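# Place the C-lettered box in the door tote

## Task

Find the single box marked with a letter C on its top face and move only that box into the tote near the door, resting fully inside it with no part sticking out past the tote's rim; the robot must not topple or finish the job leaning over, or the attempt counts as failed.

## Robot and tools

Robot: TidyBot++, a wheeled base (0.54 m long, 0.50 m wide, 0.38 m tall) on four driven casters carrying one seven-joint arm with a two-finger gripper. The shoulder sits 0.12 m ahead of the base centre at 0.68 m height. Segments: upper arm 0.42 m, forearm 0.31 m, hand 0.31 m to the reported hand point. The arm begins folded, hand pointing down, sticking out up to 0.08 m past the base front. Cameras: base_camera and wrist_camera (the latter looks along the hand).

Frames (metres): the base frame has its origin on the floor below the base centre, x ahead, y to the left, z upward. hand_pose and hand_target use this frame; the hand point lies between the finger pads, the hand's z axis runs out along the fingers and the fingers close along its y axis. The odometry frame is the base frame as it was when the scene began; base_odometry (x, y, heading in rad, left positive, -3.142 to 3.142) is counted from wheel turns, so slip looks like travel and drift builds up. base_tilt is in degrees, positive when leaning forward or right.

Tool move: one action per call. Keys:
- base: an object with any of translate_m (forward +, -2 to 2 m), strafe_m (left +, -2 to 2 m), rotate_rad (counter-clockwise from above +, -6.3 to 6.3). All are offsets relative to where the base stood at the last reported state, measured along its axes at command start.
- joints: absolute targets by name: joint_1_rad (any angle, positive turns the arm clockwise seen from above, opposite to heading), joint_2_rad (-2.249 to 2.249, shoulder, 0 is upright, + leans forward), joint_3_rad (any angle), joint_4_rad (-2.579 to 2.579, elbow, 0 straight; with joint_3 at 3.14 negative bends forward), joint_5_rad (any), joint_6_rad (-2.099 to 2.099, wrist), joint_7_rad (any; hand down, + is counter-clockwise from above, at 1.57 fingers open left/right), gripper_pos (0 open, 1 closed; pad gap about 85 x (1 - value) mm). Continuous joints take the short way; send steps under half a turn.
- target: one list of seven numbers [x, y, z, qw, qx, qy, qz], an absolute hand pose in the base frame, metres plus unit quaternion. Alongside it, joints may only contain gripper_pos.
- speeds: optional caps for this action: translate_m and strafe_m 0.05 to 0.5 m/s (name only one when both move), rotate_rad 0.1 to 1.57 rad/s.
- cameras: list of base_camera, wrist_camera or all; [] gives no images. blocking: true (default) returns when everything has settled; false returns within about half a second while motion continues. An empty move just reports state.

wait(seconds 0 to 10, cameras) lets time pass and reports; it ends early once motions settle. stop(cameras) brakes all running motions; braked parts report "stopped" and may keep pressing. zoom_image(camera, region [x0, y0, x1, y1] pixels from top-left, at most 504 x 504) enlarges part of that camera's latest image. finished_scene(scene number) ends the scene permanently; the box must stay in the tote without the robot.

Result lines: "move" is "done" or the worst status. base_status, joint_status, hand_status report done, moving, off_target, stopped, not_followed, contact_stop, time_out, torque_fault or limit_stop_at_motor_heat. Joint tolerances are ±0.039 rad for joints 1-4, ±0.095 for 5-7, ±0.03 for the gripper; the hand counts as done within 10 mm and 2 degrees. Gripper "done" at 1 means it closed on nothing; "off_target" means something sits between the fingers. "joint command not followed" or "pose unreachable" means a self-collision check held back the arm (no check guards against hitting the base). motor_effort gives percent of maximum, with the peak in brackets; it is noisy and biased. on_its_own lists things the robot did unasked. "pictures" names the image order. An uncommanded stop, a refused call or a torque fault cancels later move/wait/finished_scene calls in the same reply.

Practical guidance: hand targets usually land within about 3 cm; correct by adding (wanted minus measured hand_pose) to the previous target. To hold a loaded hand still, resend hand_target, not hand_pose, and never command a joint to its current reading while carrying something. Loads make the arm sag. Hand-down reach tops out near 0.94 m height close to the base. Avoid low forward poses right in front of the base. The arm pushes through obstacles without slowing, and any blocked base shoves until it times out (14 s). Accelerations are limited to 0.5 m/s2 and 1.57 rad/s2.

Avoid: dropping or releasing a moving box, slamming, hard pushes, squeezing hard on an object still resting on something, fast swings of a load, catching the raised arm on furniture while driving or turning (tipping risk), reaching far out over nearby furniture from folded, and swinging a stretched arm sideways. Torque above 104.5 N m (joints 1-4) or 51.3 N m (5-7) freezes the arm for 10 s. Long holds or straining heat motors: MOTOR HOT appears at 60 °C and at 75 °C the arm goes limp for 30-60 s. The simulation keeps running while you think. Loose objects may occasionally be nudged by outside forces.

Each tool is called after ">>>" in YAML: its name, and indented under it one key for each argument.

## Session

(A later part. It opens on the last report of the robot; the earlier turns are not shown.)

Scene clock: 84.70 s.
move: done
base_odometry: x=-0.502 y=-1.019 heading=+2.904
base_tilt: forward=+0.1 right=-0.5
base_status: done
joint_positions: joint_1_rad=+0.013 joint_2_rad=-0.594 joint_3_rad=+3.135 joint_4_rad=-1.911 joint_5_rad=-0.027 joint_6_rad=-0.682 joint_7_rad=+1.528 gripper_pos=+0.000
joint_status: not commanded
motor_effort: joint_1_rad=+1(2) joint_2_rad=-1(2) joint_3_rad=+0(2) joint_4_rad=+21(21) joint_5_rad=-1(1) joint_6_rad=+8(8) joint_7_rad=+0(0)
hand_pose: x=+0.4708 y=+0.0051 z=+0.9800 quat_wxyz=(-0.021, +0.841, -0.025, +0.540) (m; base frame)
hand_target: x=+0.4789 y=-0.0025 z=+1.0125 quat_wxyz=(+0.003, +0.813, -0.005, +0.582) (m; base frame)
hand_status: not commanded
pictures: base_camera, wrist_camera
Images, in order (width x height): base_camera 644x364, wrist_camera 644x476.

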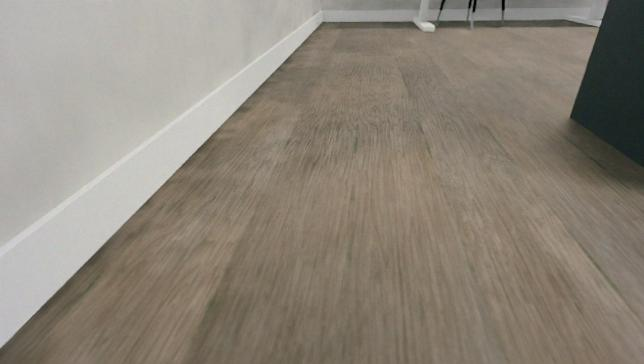

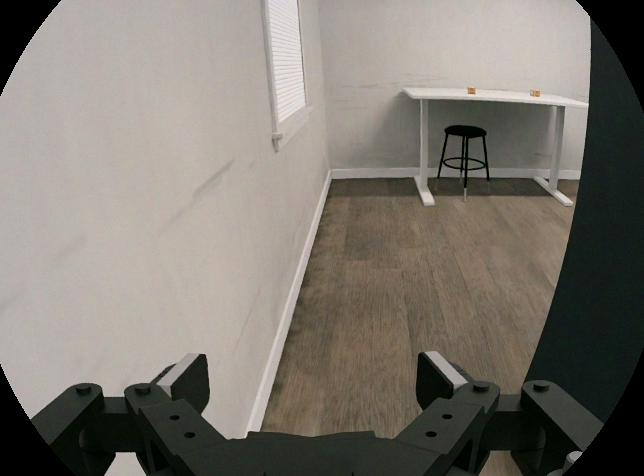

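>>> move:
  base: {"strafe_m": -0.13}

>>> move:
  base: {"translate_m": 1.9}

>>> zoom_image:
  camera: "wrist_camera"
  region: [360, 60, 600, 220]

Scene clock: 92.03 s.
move: done
base_odometry: x=-0.471 y=-0.893 heading=+2.904
base_tilt: forward=+0.1 right=-0.5
base_status: done
joint_positions: joint_1_rad=+0.013 joint_2_rad=-0.595 joint_3_rad=+3.137 joint_4_rad=-1.911 joint_5_rad=-0.027 joint_6_rad=-0.682 joint_7_rad=+1.528 gripper_pos=+0.000
joint_status: not commanded
motor_effort: joint_1_rad=+0(2) joint_2_rad=-1(3) joint_3_rad=+0(3) joint_4_rad=+21(21) joint_5_rad=-1(1) joint_6_rad=+8(8) joint_7_rad=+0(1)
hand_pose: x=+0.4708 y=+0.0043 z=+0.9806 quat_wxyz=(-0.021, +0.841, -0.025, +0.541) (m; base frame)
hand_target: x=+0.4789 y=-0.0025 z=+1.0125 quat_wxyz=(+0.003, +0.813, -0.005, +0.582) (m; base frame)
hand_status: not commanded
pictures: base_camera, wrist_camera
Images, in order (width x height): base_camera 644x364, wrist_camera 644x476.

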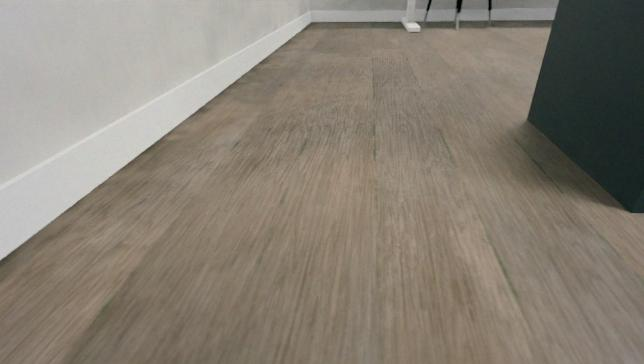

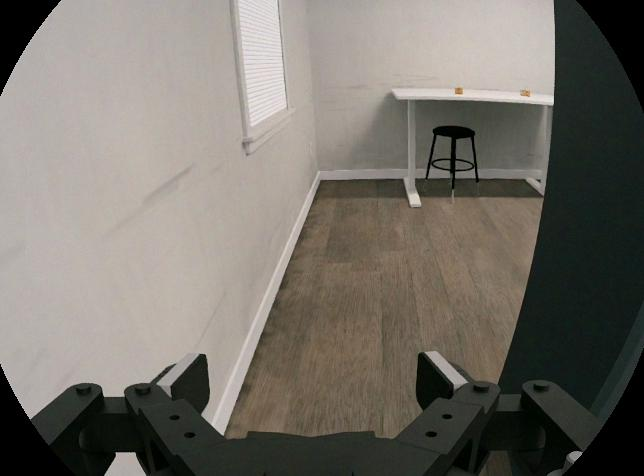

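Scene clock: 100.47 s.
move: time_out
base_odometry: x=-2.315 y=-0.446 heading=+2.902
base_tilt: forward=+0.1 right=-0.4
base_status: translate_m time_out (by the wheels' count: +1.897 of +1.900)
joint_positions: joint_1_rad=+0.012 joint_2_rad=-0.590 joint_3_rad=+3.135 joint_4_rad=-1.910 joint_5_rad=-0.026 joint_6_rad=-0.680 joint_7_rad=+1.528 gripper_pos=+0.000
joint_status: not commanded
motor_effort: joint_1_rad=+1(3) joint_2_rad=+0(10) joint_3_rad=+0(9) joint_4_rad=+21(22) joint_5_rad=+0(3) joint_6_rad=+8(8) joint_7_rad=+0(1)
hand_pose: x=+0.4725 y=+0.0049 z=+0.9798 quat_wxyz=(-0.021, +0.841, -0.024, +0.540) (m; base frame)
hand_target: x=+0.4789 y=-0.0025 z=+1.0125 quat_wxyz=(+0.003, +0.813, -0.005, +0.582) (m; base frame)
hand_status: not commanded
pictures: base_camera, wrist_camera
Images, in order (width x height): base_camera 644x364, wrist_camera 644x476.

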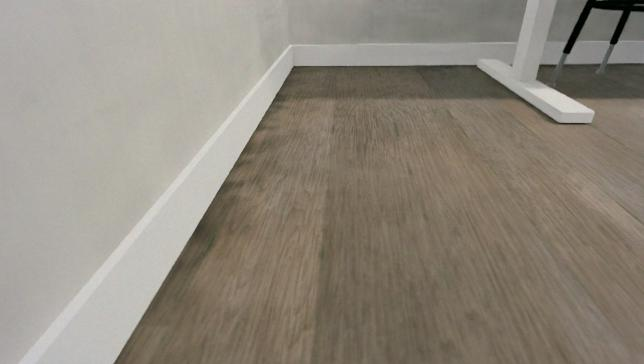

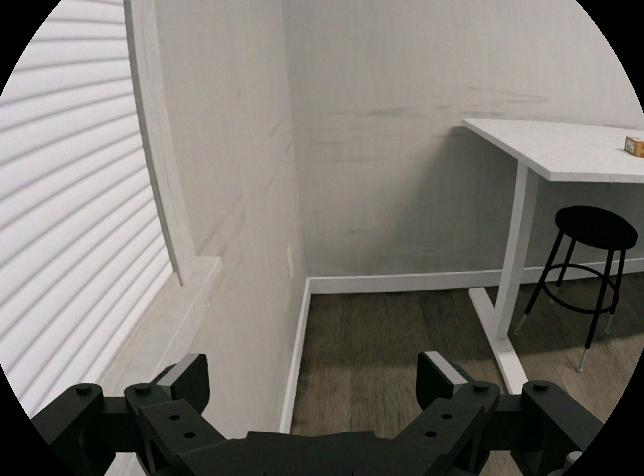

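Scaled by 2.100.

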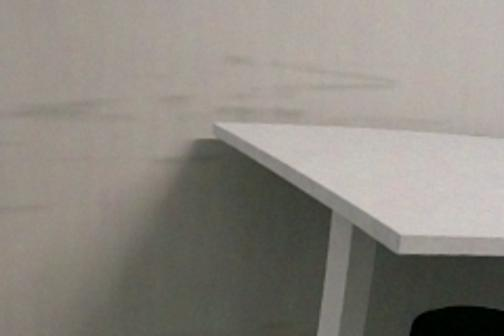

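>>> move:
  base: {"strafe_m": -0.9}

>>> zoom_image:
  camera: "wrist_camera"
  region: [200, 60, 600, 260]

Scene clock: 106.10 s.
move: done
base_odometry: x=-2.102 y=+0.429 heading=+2.902
base_tilt: forward=+0.0 right=-0.5
base_status: done
joint_positions: joint_1_rad=+0.012 joint_2_rad=-0.590 joint_3_rad=+3.136 joint_4_rad=-1.910 joint_5_rad=-0.026 joint_6_rad=-0.680 joint_7_rad=+1.528 gripper_pos=+0.000
joint_status: not commanded
motor_effort: joint_1_rad=+0(1) joint_2_rad=-1(2) joint_3_rad=+0(3) joint_4_rad=+21(21) joint_5_rad=-1(1) joint_6_rad=+8(8) joint_7_rad=+0(1)
hand_pose: x=+0.4725 y=+0.0049 z=+0.9798 quat_wxyz=(-0.021, +0.841, -0.024, +0.540) (m; base frame)
hand_target: x=+0.4789 y=-0.0025 z=+1.0125 quat_wxyz=(+0.003, +0.813, -0.005, +0.582) (m; base frame)
hand_status: not commanded
pictures: base_camera, wrist_camera
Images, in order (width x height): base_camera 644x364, wrist_camera 644x476.

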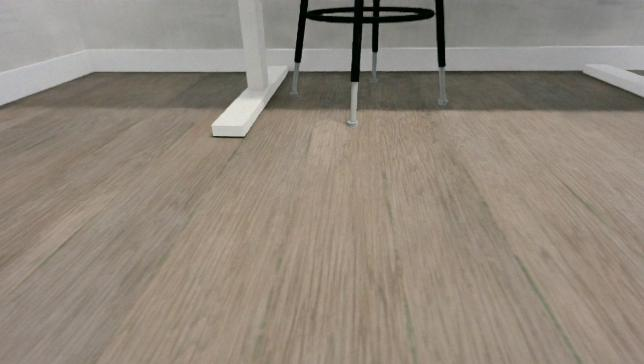

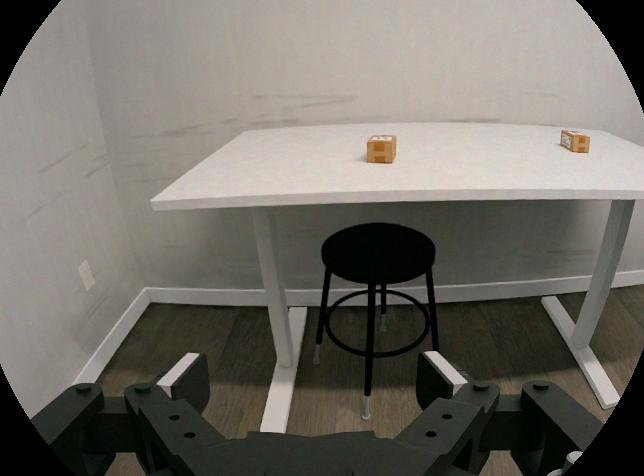

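Scaled by 1.260.

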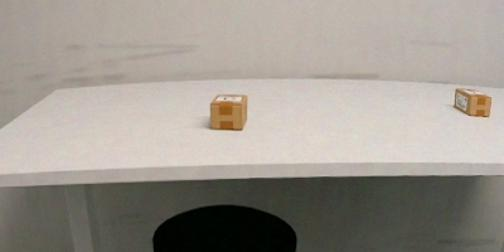

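>>> move:
  joints: {"joint_2_rad": -0.3, "joint_4_rad": -1.2, "joint_6_rad": -1.2}

>>> zoom_image:
  camera: "wrist_camera"
  region: [320, 40, 644, 260]

Scene clock: 111.77 s.
move: done
base_odometry: x=-2.102 y=+0.429 heading=+2.902
base_tilt: forward=+0.1 right=-0.5
base_status: not commanded
joint_positions: joint_1_rad=+0.012 joint_2_rad=-0.327 joint_3_rad=+3.136 joint_4_rad=-1.216 joint_5_rad=-0.026 joint_6_rad=-1.122 joint_7_rad=+1.528 gripper_pos=+0.000
joint_status: all done
motor_effort: joint_1_rad=+0(1) joint_2_rad=-7(8) joint_3_rad=+0(1) joint_4_rad=+18(22) joint_5_rad=+0(1) joint_6_rad=+8(10) joint_7_rad=+0(1)
hand_pose: x=+0.5096 y=+0.0070 z=+1.1457 quat_wxyz=(-0.022, +0.844, -0.019, +0.535) (m; base frame)
hand_target: x=+0.5096 y=-0.0029 z=+1.1220 quat_wxyz=(+0.003, +0.867, -0.005, +0.498) (m; base frame)
hand_status: not commanded
pictures: base_camera, wrist_camera
Images, in order (width x height): base_camera 644x364, wrist_camera 644x476.

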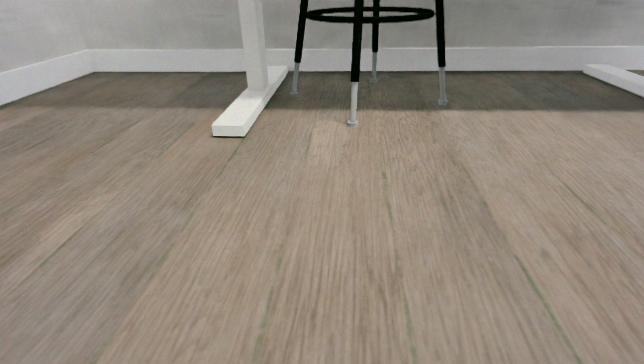

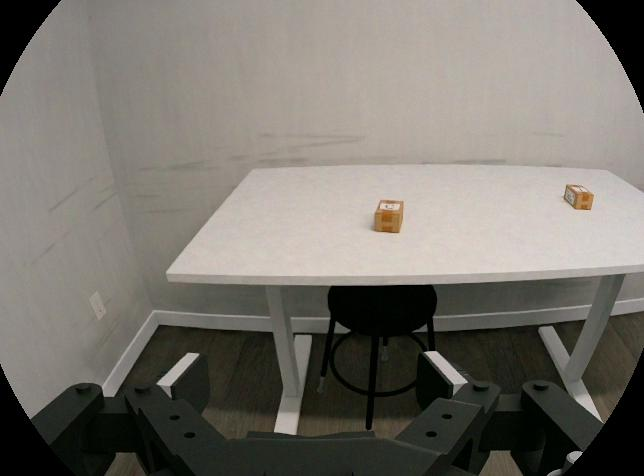

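Scaled by 1.556.

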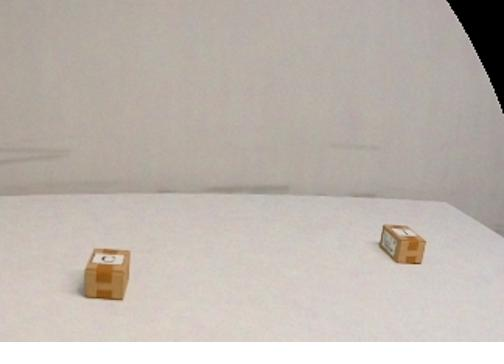

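>>> move:
  base: {"translate_m": 0.5, "strafe_m": -0.14}

>>> zoom_image:
  camera: "wrist_camera"
  region: [222, 238, 422, 388]

Scene clock: 130.73 s.
move: done
base_odometry: x=-2.554 y=+0.683 heading=+2.902
base_tilt: forward=+0.1 right=-0.5
base_status: done
joint_positions: joint_1_rad=+0.012 joint_2_rad=-0.303 joint_3_rad=+3.136 joint_4_rad=-1.212 joint_5_rad=-0.026 joint_6_rad=-1.127 joint_7_rad=+1.528 gripper_pos=+0.000
joint_status: not commanded
motor_effort: joint_1_rad=+1(2) joint_2_rad=-8(12) joint_3_rad=+0(1) joint_4_rad=+18(19) joint_5_rad=-1(1) joint_6_rad=+8(8) joint_7_rad=+0(1)
hand_pose: x=+0.5196 y=+0.0069 z=+1.1372 quat_wxyz=(-0.022, +0.851, -0.019, +0.525) (m; base frame)
hand_target: x=+0.5096 y=-0.0029 z=+1.1220 quat_wxyz=(+0.003, +0.867, -0.005, +0.498) (m; base frame)
hand_status: not commanded
pictures: base_camera, wrist_camera
Images, in order (width x height): base_camera 644x364, wrist_camera 644x476.

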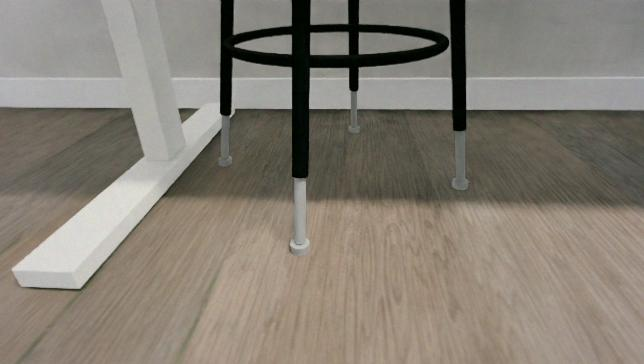

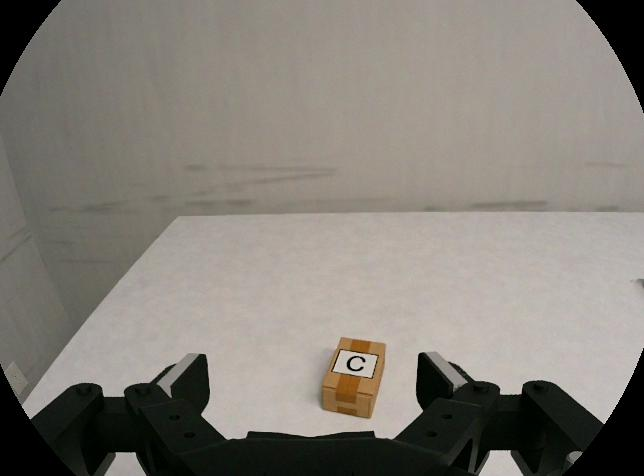

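Scaled by 2.520.

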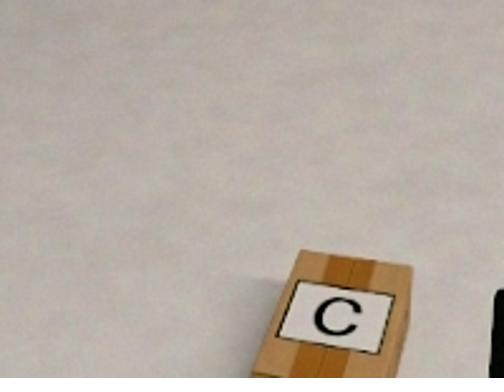

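>>> move:
  base: {"rotate_rad": -0.21}
  cameras: []

>>> move:
  base: {"strafe_m": 0.14}

Scene clock: 150.10 s.
move: done
base_odometry: x=-2.555 y=+0.684 heading=+2.691
base_tilt: forward=+0.0 right=-0.4
base_status: done
joint_positions: joint_1_rad=+0.012 joint_2_rad=-0.303 joint_3_rad=+3.137 joint_4_rad=-1.212 joint_5_rad=-0.026 joint_6_rad=-1.127 joint_7_rad=+1.528 gripper_pos=+0.000
joint_status: not commanded
motor_effort: joint_1_rad=+0(2) joint_2_rad=-8(9) joint_3_rad=-1(3) joint_4_rad=+18(18) joint_5_rad=-1(2) joint_6_rad=+8(8) joint_7_rad=+0(1)
hand_pose: x=+0.5196 y=+0.0061 z=+1.1372 quat_wxyz=(-0.022, +0.851, -0.020, +0.525) (m; base frame)
hand_target: x=+0.5096 y=-0.0029 z=+1.1220 quat_wxyz=(+0.003, +0.867, -0.005, +0.498) (m; base frame)
hand_status: not commanded
pictures: none
No camera images: "cameras" was empty.

Scene clock: 151.47 s.
move: done
base_odometry: x=-2.616 y=+0.557 heading=+2.690
base_tilt: forward=+0.1 right=-0.4
base_status: done
joint_positions: joint_1_rad=+0.012 joint_2_rad=-0.303 joint_3_rad=+3.136 joint_4_rad=-1.212 joint_5_rad=-0.026 joint_6_rad=-1.127 joint_7_rad=+1.528 gripper_pos=+0.000
joint_status: not commanded
motor_effort: joint_1_rad=+0(2) joint_2_rad=-8(12) joint_3_rad=+0(3) joint_4_rad=+18(19) joint_5_rad=-1(2) joint_6_rad=+8(8) joint_7_rad=+0(0)
hand_pose: x=+0.5196 y=+0.0066 z=+1.1373 quat_wxyz=(-0.022, +0.851, -0.019, +0.525) (m; base frame)
hand_target: x=+0.5096 y=-0.0029 z=+1.1220 quat_wxyz=(+0.003, +0.867, -0.005, +0.498) (m; base frame)
hand_status: not commanded
pictures: base_camera, wrist_camera
Images, in order (width x height): base_camera 644x364, wrist_camera 644x476.

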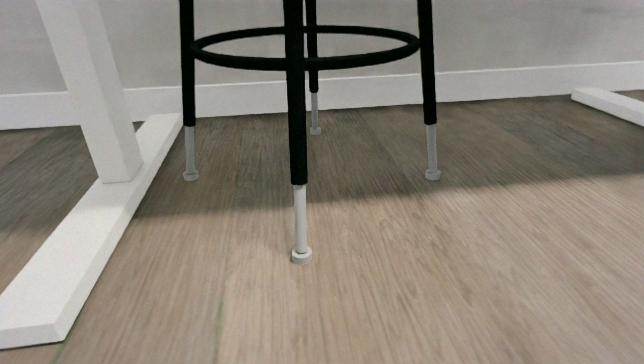

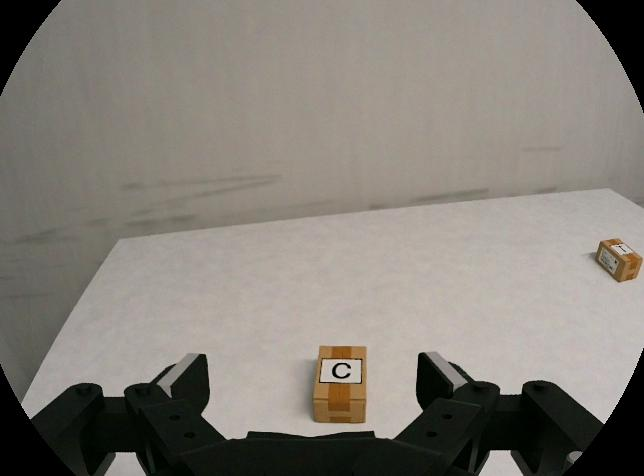

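>>> move:
  base: {"strafe_m": -0.023}
  joints: {"joint_2_rad": 0.276, "joint_4_rad": -1.0, "joint_6_rad": -1.12, "joint_1_rad": 0.0}

Scene clock: 166.60 s.
move: done
base_odometry: x=-2.606 y=+0.578 heading=+2.690
base_tilt: forward=+0.1 right=-0.4
base_status: done
joint_positions: joint_1_rad=+0.012 joint_2_rad=+0.261 joint_3_rad=+3.140 joint_4_rad=-1.016 joint_5_rad=-0.025 joint_6_rad=-1.127 joint_7_rad=+1.528 gripper_pos=+0.000
joint_status: all done
motor_effort: joint_1_rad=+0(2) joint_2_rad=-31(35) joint_3_rad=-1(3) joint_4_rad=+19(21) joint_5_rad=-1(2) joint_6_rad=+6(8) joint_7_rad=+0(0)
hand_pose: x=+0.7378 y=+0.0017 z=+0.9496 quat_wxyz=(-0.019, +0.932, -0.026, +0.361) (m; base frame)
hand_target: x=+0.7456 y=+0.0022 z=+0.9493 quat_wxyz=(-0.001, +0.931, +0.000, +0.364) (m; base frame)
hand_status: not commanded
pictures: base_camera, wrist_camera
Images, in order (width x height): base_camera 644x364, wrist_camera 644x476.

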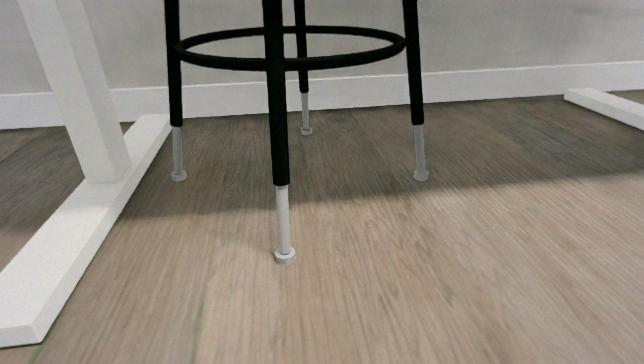

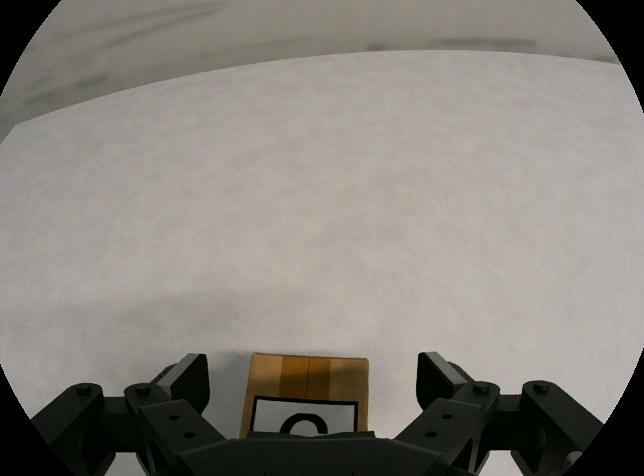

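>>> move:
  joints: {"joint_2_rad": 0.236, "joint_4_rad": -1.133, "joint_6_rad": -1.027}

Scene clock: 195.57 s.
move: done
base_odometry: x=-2.606 y=+0.578 heading=+2.690
base_tilt: forward=+0.1 right=-0.4
base_status: not commanded
joint_positions: joint_1_rad=+0.012 joint_2_rad=+0.251 joint_3_rad=+3.140 joint_4_rad=-1.122 joint_5_rad=-0.025 joint_6_rad=-1.108 joint_7_rad=+1.528 gripper_pos=+0.000
joint_status: all done
motor_effort: joint_1_rad=+0(1) joint_2_rad=-31(33) joint_3_rad=+0(1) joint_4_rad=+19(21) joint_5_rad=-1(1) joint_6_rad=+5(7) joint_7_rad=+0(1)
hand_pose: x=+0.7228 y=+0.0018 z=+0.9052 quat_wxyz=(-0.018, +0.946, -0.027, +0.324) (m; base frame)
hand_target: x=+0.7365 y=+0.0022 z=+0.9252 quat_wxyz=(-0.001, +0.931, +0.000, +0.364) (m; base frame)
hand_status: not commanded
pictures: base_camera, wrist_camera
Images, in order (width x height): base_camera 644x364, wrist_camera 644x476.

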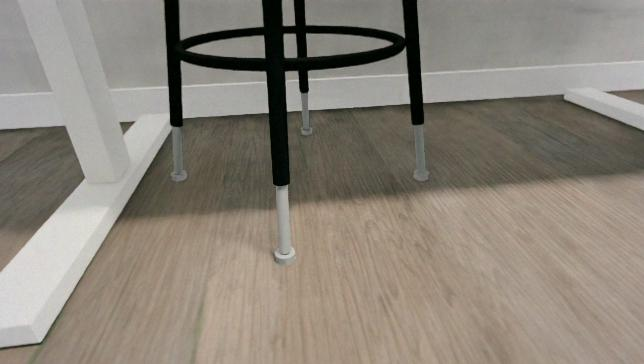

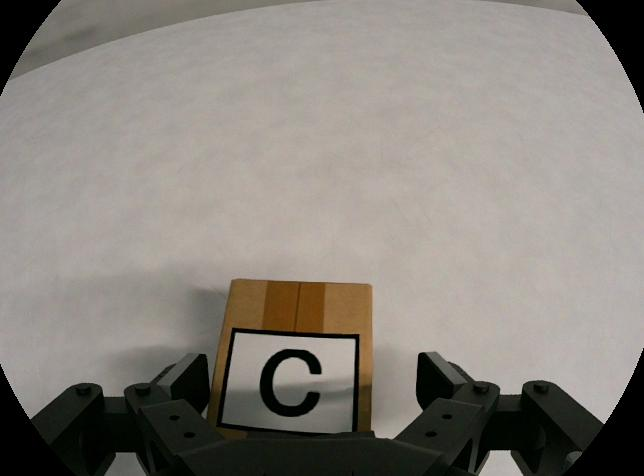

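>>> move:
  joints: {"gripper_pos": 1.0}

Scene clock: 199.97 s.
move: off_target
base_odometry: x=-2.606 y=+0.578 heading=+2.690
base_tilt: forward=+0.1 right=-0.5
base_status: not commanded
joint_positions: joint_1_rad=+0.012 joint_2_rad=+0.248 joint_3_rad=+3.140 joint_4_rad=-1.125 joint_5_rad=-0.025 joint_6_rad=-1.107 joint_7_rad=+1.528 gripper_pos=+0.358
joint_status: gripper_pos off_target (ended at +0.358, target +1.000)
motor_effort: joint_1_rad=+1(1) joint_2_rad=-31(32) joint_3_rad=-1(2) joint_4_rad=+20(20) joint_5_rad=-1(1) joint_6_rad=+5(6) joint_7_rad=+0(0)
hand_pose: x=+0.7219 y=+0.0018 z=+0.9064 quat_wxyz=(-0.018, +0.945, -0.027, +0.325) (m; base frame)
hand_target: x=+0.7365 y=+0.0022 z=+0.9252 quat_wxyz=(-0.001, +0.931, +0.000, +0.364) (m; base frame)
hand_status: not commanded
pictures: base_camera, wrist_camera
Images, in order (width x height): base_camera 644x364, wrist_camera 644x476.

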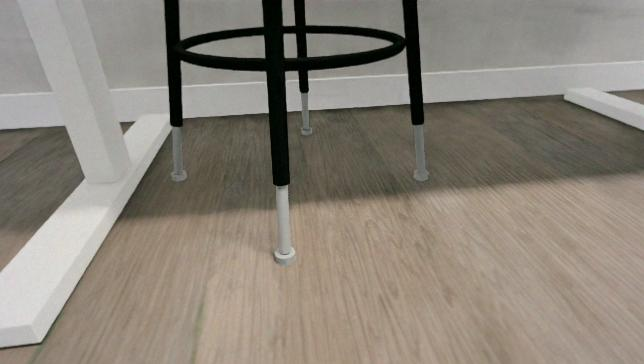

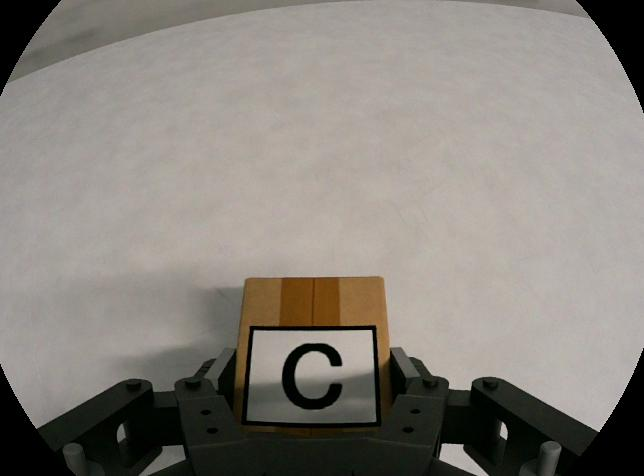

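>>> move:
  joints: {"joint_2_rad": 0.0}

Scene clock: 203.83 s.
move: done
base_odometry: x=-2.606 y=+0.578 heading=+2.690
base_tilt: forward=+0.1 right=-0.4
base_status: not commanded
joint_positions: joint_1_rad=+0.012 joint_2_rad=-0.004 joint_3_rad=+3.140 joint_4_rad=-1.129 joint_5_rad=-0.025 joint_6_rad=-1.106 joint_7_rad=+1.528 gripper_pos=+0.358
joint_status: all done
motor_effort: joint_1_rad=+0(1) joint_2_rad=-21(35) joint_3_rad=-1(1) joint_4_rad=+20(22) joint_5_rad=-1(1) joint_6_rad=+7(7) joint_7_rad=+0(1)
hand_pose: x=+0.6468 y=+0.0027 z=+1.0469 quat_wxyz=(-0.020, +0.898, -0.024, +0.439) (m; base frame)
hand_target: x=+0.6625 y=+0.0022 z=+1.0629 quat_wxyz=(-0.001, +0.882, +0.000, +0.471) (m; base frame)
hand_status: not commanded
pictures: base_camera, wrist_camera
Images, in order (width x height): base_camera 644x364, wrist_camera 644x476.

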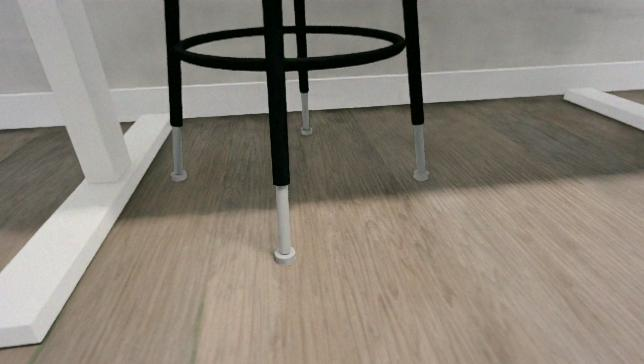

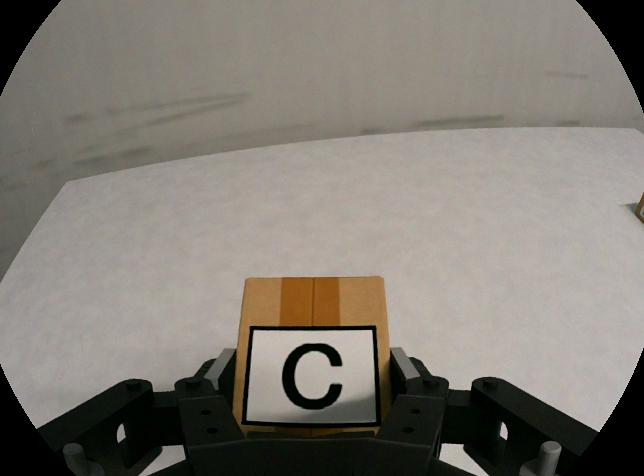

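>>> move:
  base: {"translate_m": -0.6}
  joints: {"joint_2_rad": -0.5, "joint_4_rad": -1.8, "joint_6_rad": -0.8}

>>> move:
  base: {"rotate_rad": -2.93}

Scene clock: 212.33 s.
move: done
base_odometry: x=-2.066 y=+0.316 heading=+2.690
base_tilt: forward=+0.0 right=-0.4
base_status: done
joint_positions: joint_1_rad=+0.012 joint_2_rad=-0.491 joint_3_rad=+3.140 joint_4_rad=-1.789 joint_5_rad=-0.025 joint_6_rad=-0.893 joint_7_rad=+1.528 gripper_pos=+0.358
joint_status: all done
motor_effort: joint_1_rad=+0(1) joint_2_rad=-4(27) joint_3_rad=+0(1) joint_4_rad=+21(22) joint_5_rad=-1(1) joint_6_rad=+8(9) joint_7_rad=+0(1)
hand_pose: x=+0.4767 y=+0.0038 z=+0.9570 quat_wxyz=(-0.019, +0.889, -0.026, +0.458) (m; base frame)
hand_target: x=+0.4889 y=+0.0021 z=+0.9780 quat_wxyz=(+0.000, +0.867, +0.000, +0.498) (m; base frame)
hand_status: not commanded
pictures: base_camera, wrist_camera
Images, in order (width x height): base_camera 644x364, wrist_camera 644x476.

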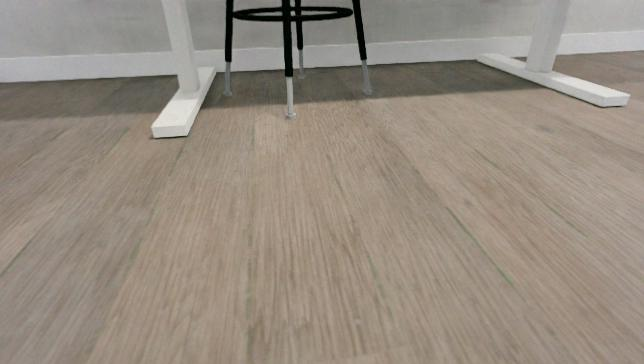

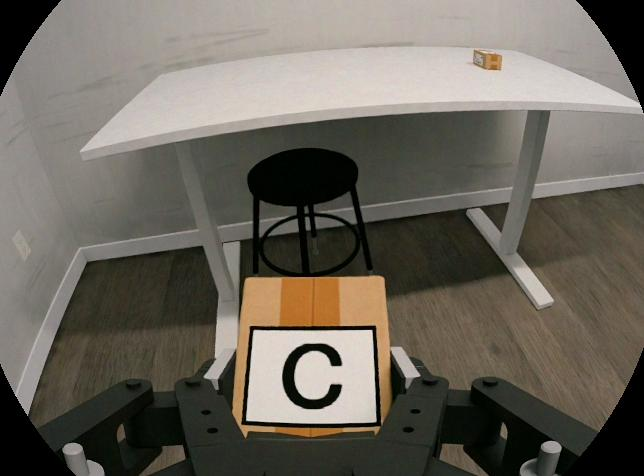

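Scene clock: 215.50 s.
move: done
base_odometry: x=-2.066 y=+0.316 heading=-0.239
base_tilt: forward=+0.1 right=-0.4
base_status: done
joint_positions: joint_1_rad=+0.012 joint_2_rad=-0.491 joint_3_rad=+3.140 joint_4_rad=-1.789 joint_5_rad=-0.025 joint_6_rad=-0.888 joint_7_rad=+1.528 gripper_pos=+0.358
joint_status: not commanded
motor_effort: joint_1_rad=+0(2) joint_2_rad=-4(6) joint_3_rad=+0(4) joint_4_rad=+21(21) joint_5_rad=-1(1) joint_6_rad=+8(8) joint_7_rad=+0(1)
hand_pose: x=+0.4775 y=+0.0038 z=+0.9580 quat_wxyz=(-0.019, +0.888, -0.026, +0.460) (m; base frame)
hand_target: x=+0.4889 y=+0.0021 z=+0.9780 quat_wxyz=(+0.000, +0.867, +0.000, +0.498) (m; base frame)
hand_status: not commanded
pictures: base_camera, wrist_camera
Images, in order (width x height): base_camera 644x364, wrist_camera 644x476.

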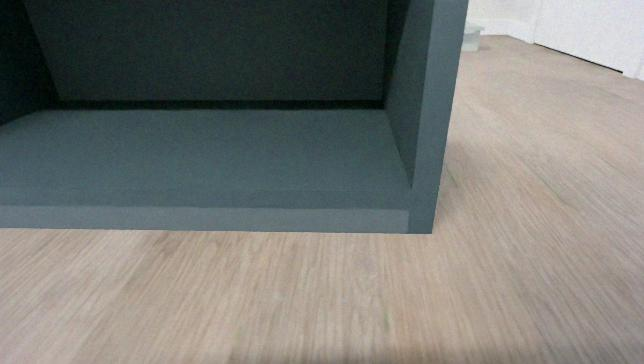

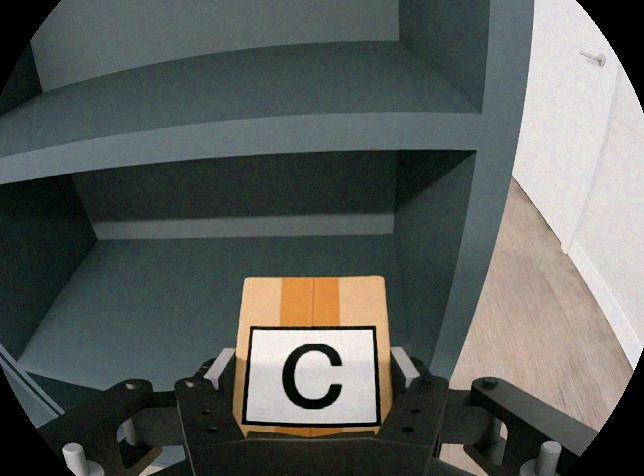

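>>> move:
  base: {"strafe_m": -0.78}

>>> move:
  base: {"translate_m": 0.9}

Scene clock: 219.53 s.
move: done
base_odometry: x=-2.250 y=-0.442 heading=-0.240
base_tilt: forward=+0.0 right=-0.4
base_status: done
joint_positions: joint_1_rad=+0.012 joint_2_rad=-0.491 joint_3_rad=+3.140 joint_4_rad=-1.789 joint_5_rad=-0.025 joint_6_rad=-0.888 joint_7_rad=+1.528 gripper_pos=+0.358
joint_status: not commanded
motor_effort: joint_1_rad=+0(1) joint_2_rad=-4(6) joint_3_rad=+0(2) joint_4_rad=+21(21) joint_5_rad=-1(1) joint_6_rad=+8(8) joint_7_rad=+0(1)
hand_pose: x=+0.4775 y=+0.0039 z=+0.9579 quat_wxyz=(-0.019, +0.888, -0.026, +0.459) (m; base frame)
hand_target: x=+0.4889 y=+0.0021 z=+0.9780 quat_wxyz=(+0.000, +0.867, +0.000, +0.498) (m; base frame)
hand_status: not commanded
pictures: base_camera, wrist_camera
Images, in order (width x height): base_camera 644x364, wrist_camera 644x476.

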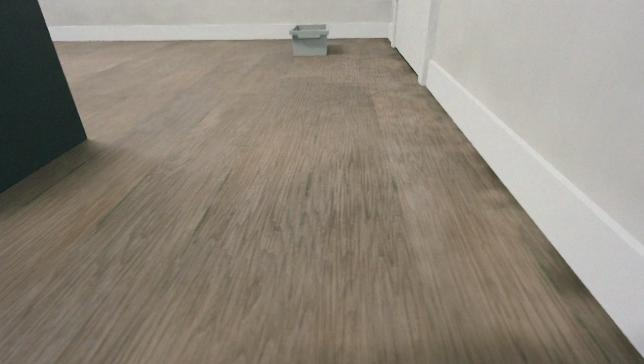

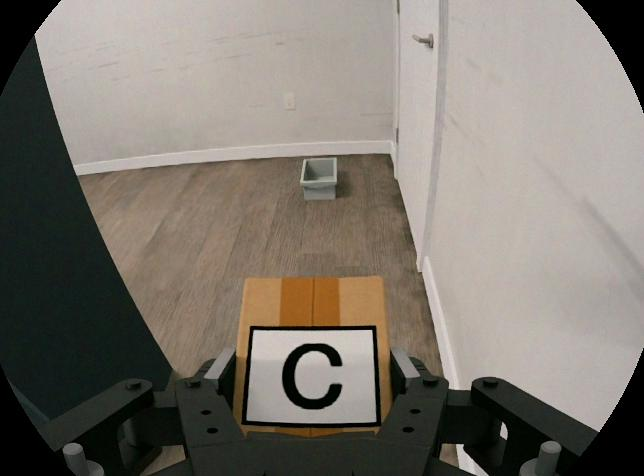

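Scene clock: 222.63 s.
move: done
base_odometry: x=-1.376 y=-0.657 heading=-0.241
base_tilt: forward=+0.1 right=-0.4
base_status: done
joint_positions: joint_1_rad=+0.012 joint_2_rad=-0.493 joint_3_rad=+3.140 joint_4_rad=-1.790 joint_5_rad=-0.025 joint_6_rad=-0.888 joint_7_rad=+1.528 gripper_pos=+0.358
joint_status: not commanded
motor_effort: joint_1_rad=+1(1) joint_2_rad=-4(7) joint_3_rad=+0(2) joint_4_rad=+21(21) joint_5_rad=+0(1) joint_6_rad=+8(8) joint_7_rad=+0(1)
hand_pose: x=+0.4771 y=+0.0039 z=+0.9581 quat_wxyz=(-0.019, +0.887, -0.026, +0.460) (m; base frame)
hand_target: x=+0.4889 y=+0.0021 z=+0.9780 quat_wxyz=(+0.000, +0.867, +0.000, +0.498) (m; base frame)
hand_status: not commanded
pictures: base_camera, wrist_camera
Images, in order (width x height): base_camera 644x364, wrist_camera 644x476.

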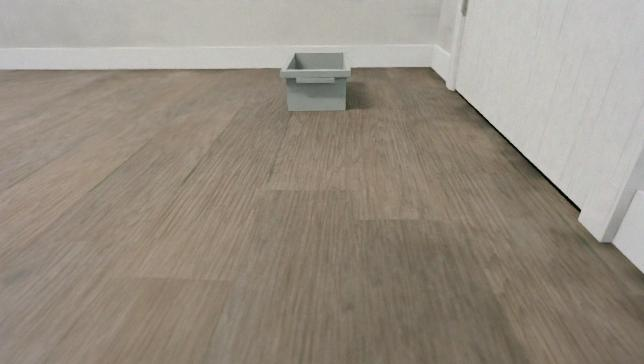

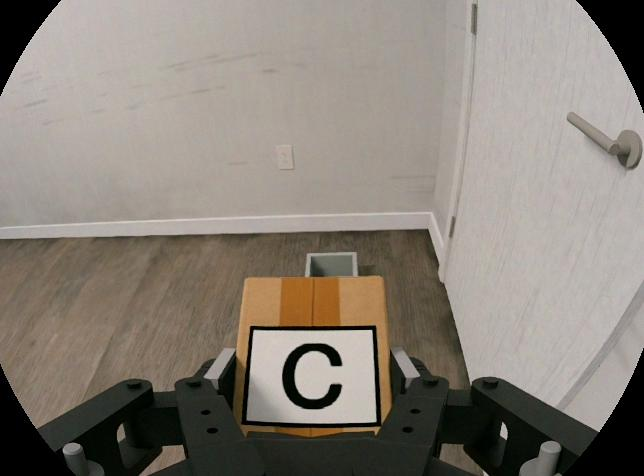

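>>> move:
  base: {"translate_m": 0.8}

Scene clock: 230.87 s.
move: done
base_odometry: x=-0.599 y=-0.848 heading=-0.241
base_tilt: forward=+0.1 right=-0.4
base_status: done
joint_positions: joint_1_rad=+0.012 joint_2_rad=-0.494 joint_3_rad=+3.140 joint_4_rad=-1.790 joint_5_rad=-0.025 joint_6_rad=-0.887 joint_7_rad=+1.528 gripper_pos=+0.358
joint_status: not commanded
motor_effort: joint_1_rad=+0(1) joint_2_rad=-4(7) joint_3_rad=+0(1) joint_4_rad=+21(21) joint_5_rad=-1(1) joint_6_rad=+8(8) joint_7_rad=+0(0)
hand_pose: x=+0.4767 y=+0.0039 z=+0.9585 quat_wxyz=(-0.019, +0.887, -0.026, +0.461) (m; base frame)
hand_target: x=+0.4889 y=+0.0021 z=+0.9780 quat_wxyz=(+0.000, +0.867, +0.000, +0.498) (m; base frame)
hand_status: not commanded
pictures: base_camera, wrist_camera
Images, in order (width x height): base_camera 644x364, wrist_camera 644x476.

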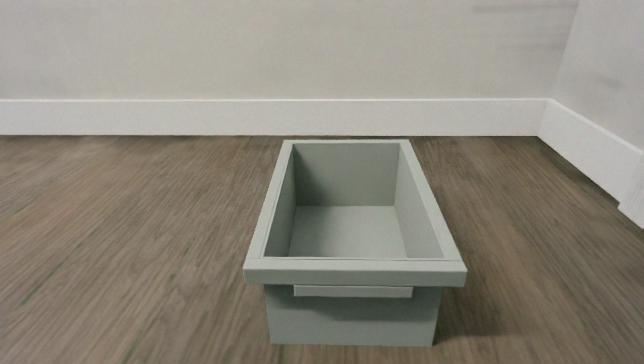

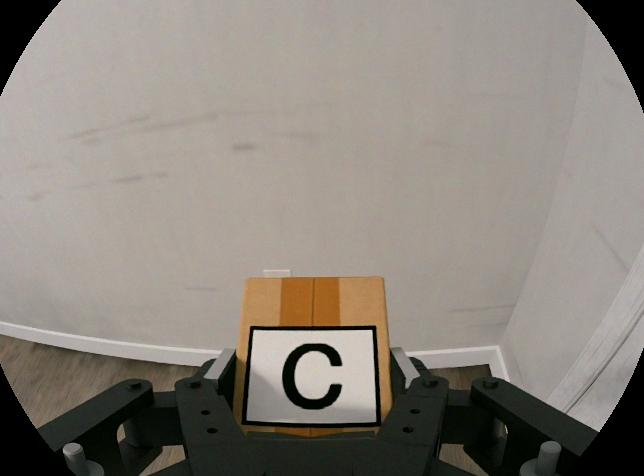

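>>> move:
  base: {"strafe_m": -0.035}
  joints: {"joint_2_rad": 1.25, "joint_4_rad": -1.843, "joint_6_rad": 0.633}

Scene clock: 243.93 s.
move: done
base_odometry: x=-0.607 y=-0.882 heading=-0.241
base_tilt: forward=+0.1 right=-0.4
base_status: done
joint_positions: joint_1_rad=+0.012 joint_2_rad=+1.227 joint_3_rad=+3.140 joint_4_rad=-1.830 joint_5_rad=-0.025 joint_6_rad=+0.542 joint_7_rad=+1.528 gripper_pos=+0.358
joint_status: all done
motor_effort: joint_1_rad=+0(1) joint_2_rad=-43(46) joint_3_rad=-1(3) joint_4_rad=+5(22) joint_5_rad=+0(2) joint_6_rad=+6(9) joint_7_rad=+0(0)
hand_pose: x=+0.7239 y=-0.0091 z=+0.2581 quat_wxyz=(-0.003, +0.951, -0.038, +0.308) (m; base frame)
hand_target: x=+0.7297 y=+0.0023 z=+0.2588 quat_wxyz=(-0.001, +0.942, +0.000, +0.334) (m; base frame)
hand_status: not commanded
pictures: base_camera, wrist_camera
Images, in order (width x height): base_camera 644x364, wrist_camera 644x476.

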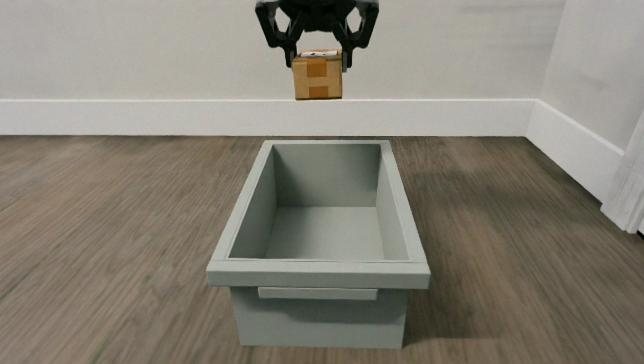

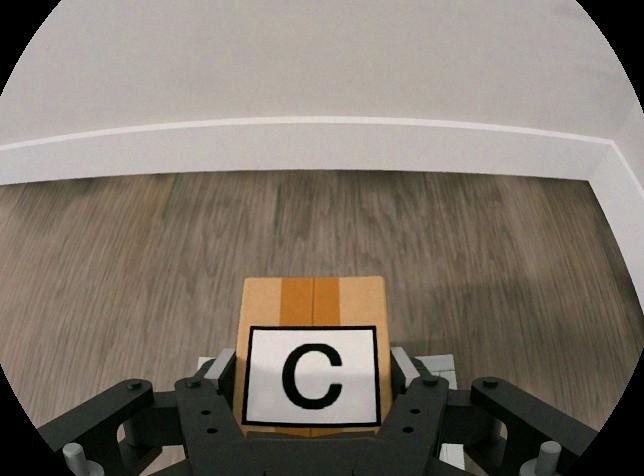

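>>> move:
  base: {"translate_m": -0.05}

>>> move:
  joints: {"joint_2_rad": 1.69, "joint_4_rad": -1.485, "joint_6_rad": 0.73}

Scene clock: 252.27 s.
move: done
base_odometry: x=-0.656 y=-0.870 heading=-0.241
base_tilt: forward=+0.1 right=-0.4
base_status: done
joint_positions: joint_1_rad=+0.012 joint_2_rad=+1.227 joint_3_rad=+3.140 joint_4_rad=-1.840 joint_5_rad=-0.025 joint_6_rad=+0.548 joint_7_rad=+1.528 gripper_pos=+0.358
joint_status: not commanded
motor_effort: joint_1_rad=+0(2) joint_2_rad=-43(44) joint_3_rad=-1(2) joint_4_rad=+5(6) joint_5_rad=+0(1) joint_6_rad=+5(6) joint_7_rad=+1(1)
hand_pose: x=+0.7195 y=-0.0090 z=+0.2569 quat_wxyz=(-0.003, +0.951, -0.038, +0.306) (m; base frame)
hand_target: x=+0.7297 y=+0.0023 z=+0.2588 quat_wxyz=(-0.001, +0.942, +0.000, +0.334) (m; base frame)
hand_status: not commanded
pictures: base_camera, wrist_camera
Images, in order (width x height): base_camera 644x364, wrist_camera 644x476.

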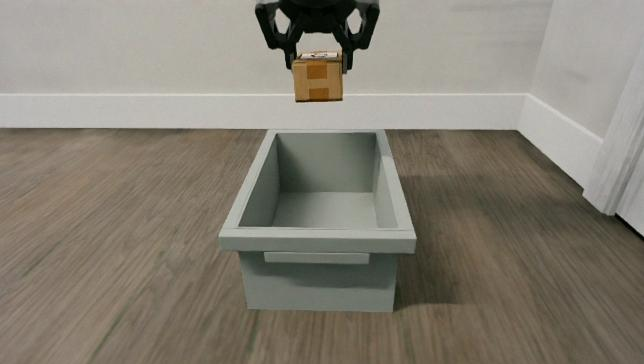

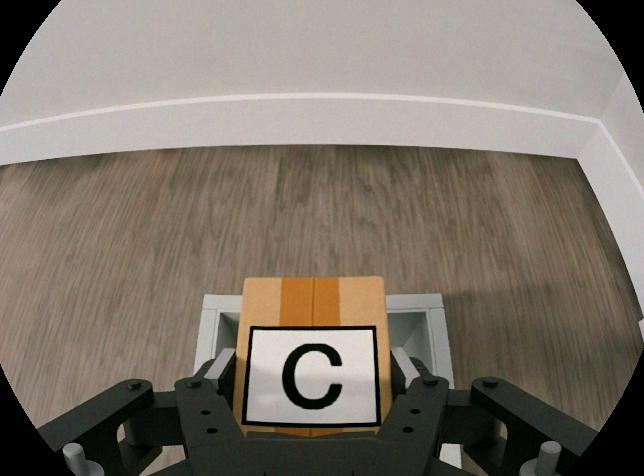

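Scene clock: 254.07 s.
move: done
base_odometry: x=-0.656 y=-0.870 heading=-0.241
base_tilt: forward=+0.1 right=-0.4
base_status: not commanded
joint_positions: joint_1_rad=+0.012 joint_2_rad=+1.672 joint_3_rad=+3.140 joint_4_rad=-1.502 joint_5_rad=-0.025 joint_6_rad=+0.640 joint_7_rad=+1.528 gripper_pos=+0.358
joint_status: all done
motor_effort: joint_1_rad=+0(1) joint_2_rad=-43(46) joint_3_rad=-1(2) joint_4_rad=+2(5) joint_5_rad=+0(1) joint_6_rad=+5(6) joint_7_rad=+0(0)
hand_pose: x=+0.7051 y=-0.0095 z=+0.0697 quat_wxyz=(-0.001, +0.953, -0.038, +0.299) (m; base frame)
hand_target: x=+0.7260 y=+0.0022 z=+0.0788 quat_wxyz=(-0.001, +0.940, -0.001, +0.341) (m; base frame)
hand_status: not commanded
pictures: base_camera, wrist_camera
Images, in order (width x height): base_camera 644x364, wrist_camera 644x476.

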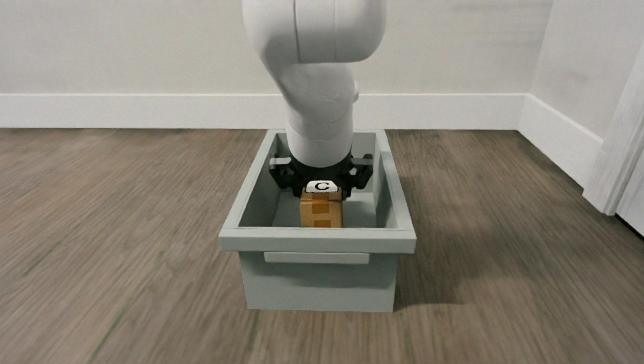

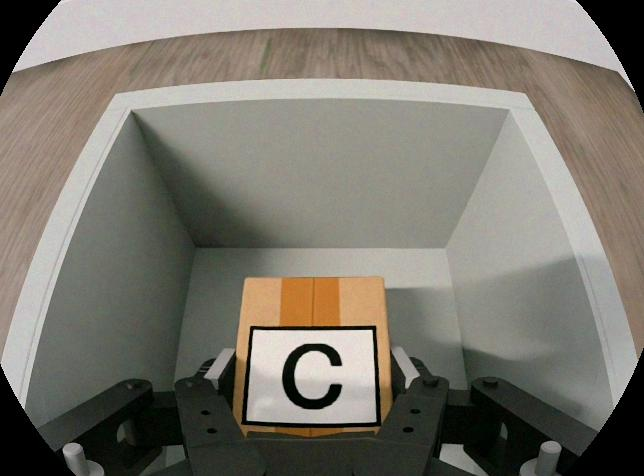

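>>> move:
  joints: {"joint_2_rad": 1.72, "joint_6_rad": 0.76}

>>> move:
  joints: {"joint_2_rad": 1.745, "joint_6_rad": 0.785}

Scene clock: 256.80 s.
move: done
base_odometry: x=-0.656 y=-0.870 heading=-0.241
base_tilt: forward=+0.0 right=-0.5
base_status: not commanded
joint_positions: joint_1_rad=+0.012 joint_2_rad=+1.694 joint_3_rad=+3.140 joint_4_rad=-1.500 joint_5_rad=-0.025 joint_6_rad=+0.675 joint_7_rad=+1.528 gripper_pos=+0.358
joint_status: all done
motor_effort: joint_1_rad=+0(1) joint_2_rad=-42(44) joint_3_rad=-1(2) joint_4_rad=+2(3) joint_5_rad=+0(1) joint_6_rad=+5(6) joint_7_rad=+0(0)
hand_pose: x=+0.7014 y=-0.0097 z=+0.0632 quat_wxyz=(-0.001, +0.951, -0.038, +0.306) (m; base frame)
hand_target: x=+0.7149 y=+0.0022 z=+0.0668 quat_wxyz=(-0.001, +0.940, -0.001, +0.341) (m; base frame)
hand_status: not commanded
pictures: base_camera, wrist_camera
Images, in order (width x height): base_camera 644x364, wrist_camera 644x476.

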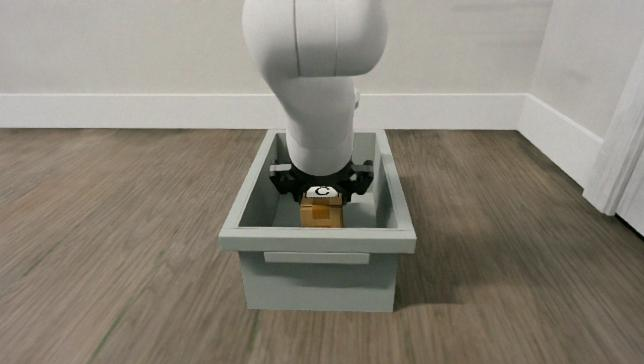

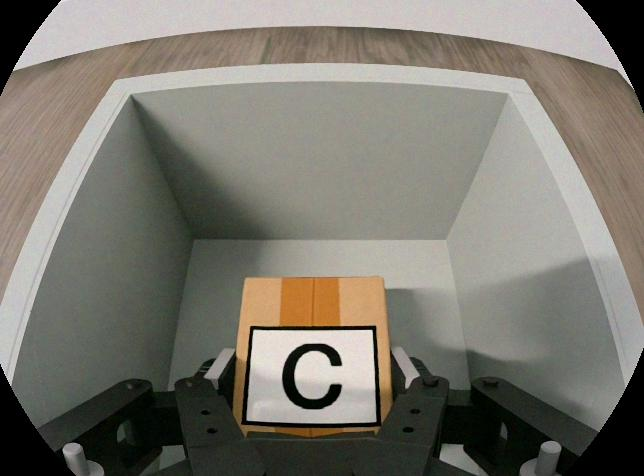

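Scene clock: 257.53 s.
move: done
base_odometry: x=-0.656 y=-0.870 heading=-0.241
base_tilt: forward=+0.0 right=-0.4
base_status: not commanded
joint_positions: joint_1_rad=+0.012 joint_2_rad=+1.719 joint_3_rad=+3.140 joint_4_rad=-1.499 joint_5_rad=-0.025 joint_6_rad=+0.701 joint_7_rad=+1.528 gripper_pos=+0.358
joint_status: all done
motor_effort: joint_1_rad=+0(1) joint_2_rad=-42(43) joint_3_rad=-1(2) joint_4_rad=+2(3) joint_5_rad=+0(1) joint_6_rad=+6(6) joint_7_rad=+0(0)
hand_pose: x=+0.6930 y=-0.0098 z=+0.0537 quat_wxyz=(-0.001, +0.951, -0.038, +0.307) (m; base frame)
hand_target: x=+0.7054 y=+0.0022 z=+0.0570 quat_wxyz=(-0.001, +0.940, -0.001, +0.341) (m; base frame)
hand_status: not commanded
pictures: base_camera, wrist_camera
Images, in order (width x height): base_camera 644x364, wrist_camera 644x476.

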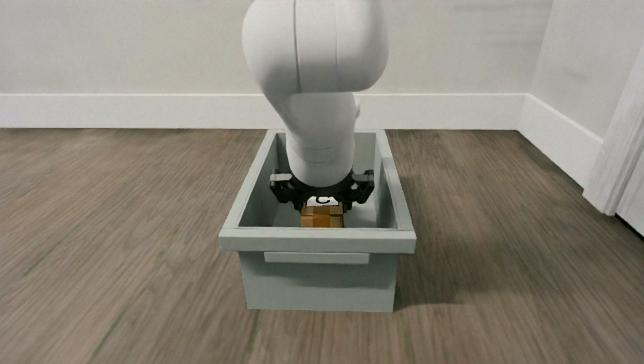

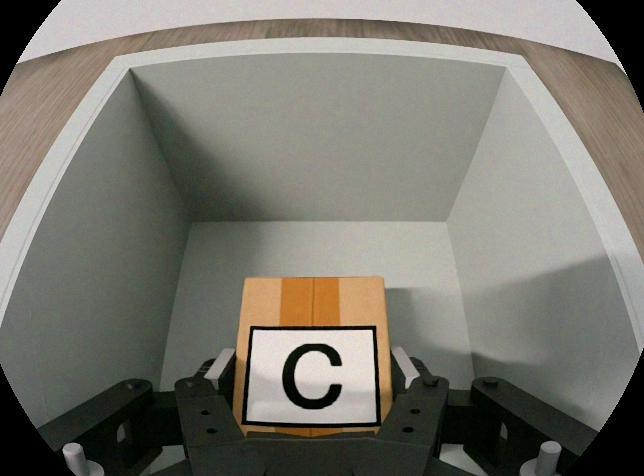

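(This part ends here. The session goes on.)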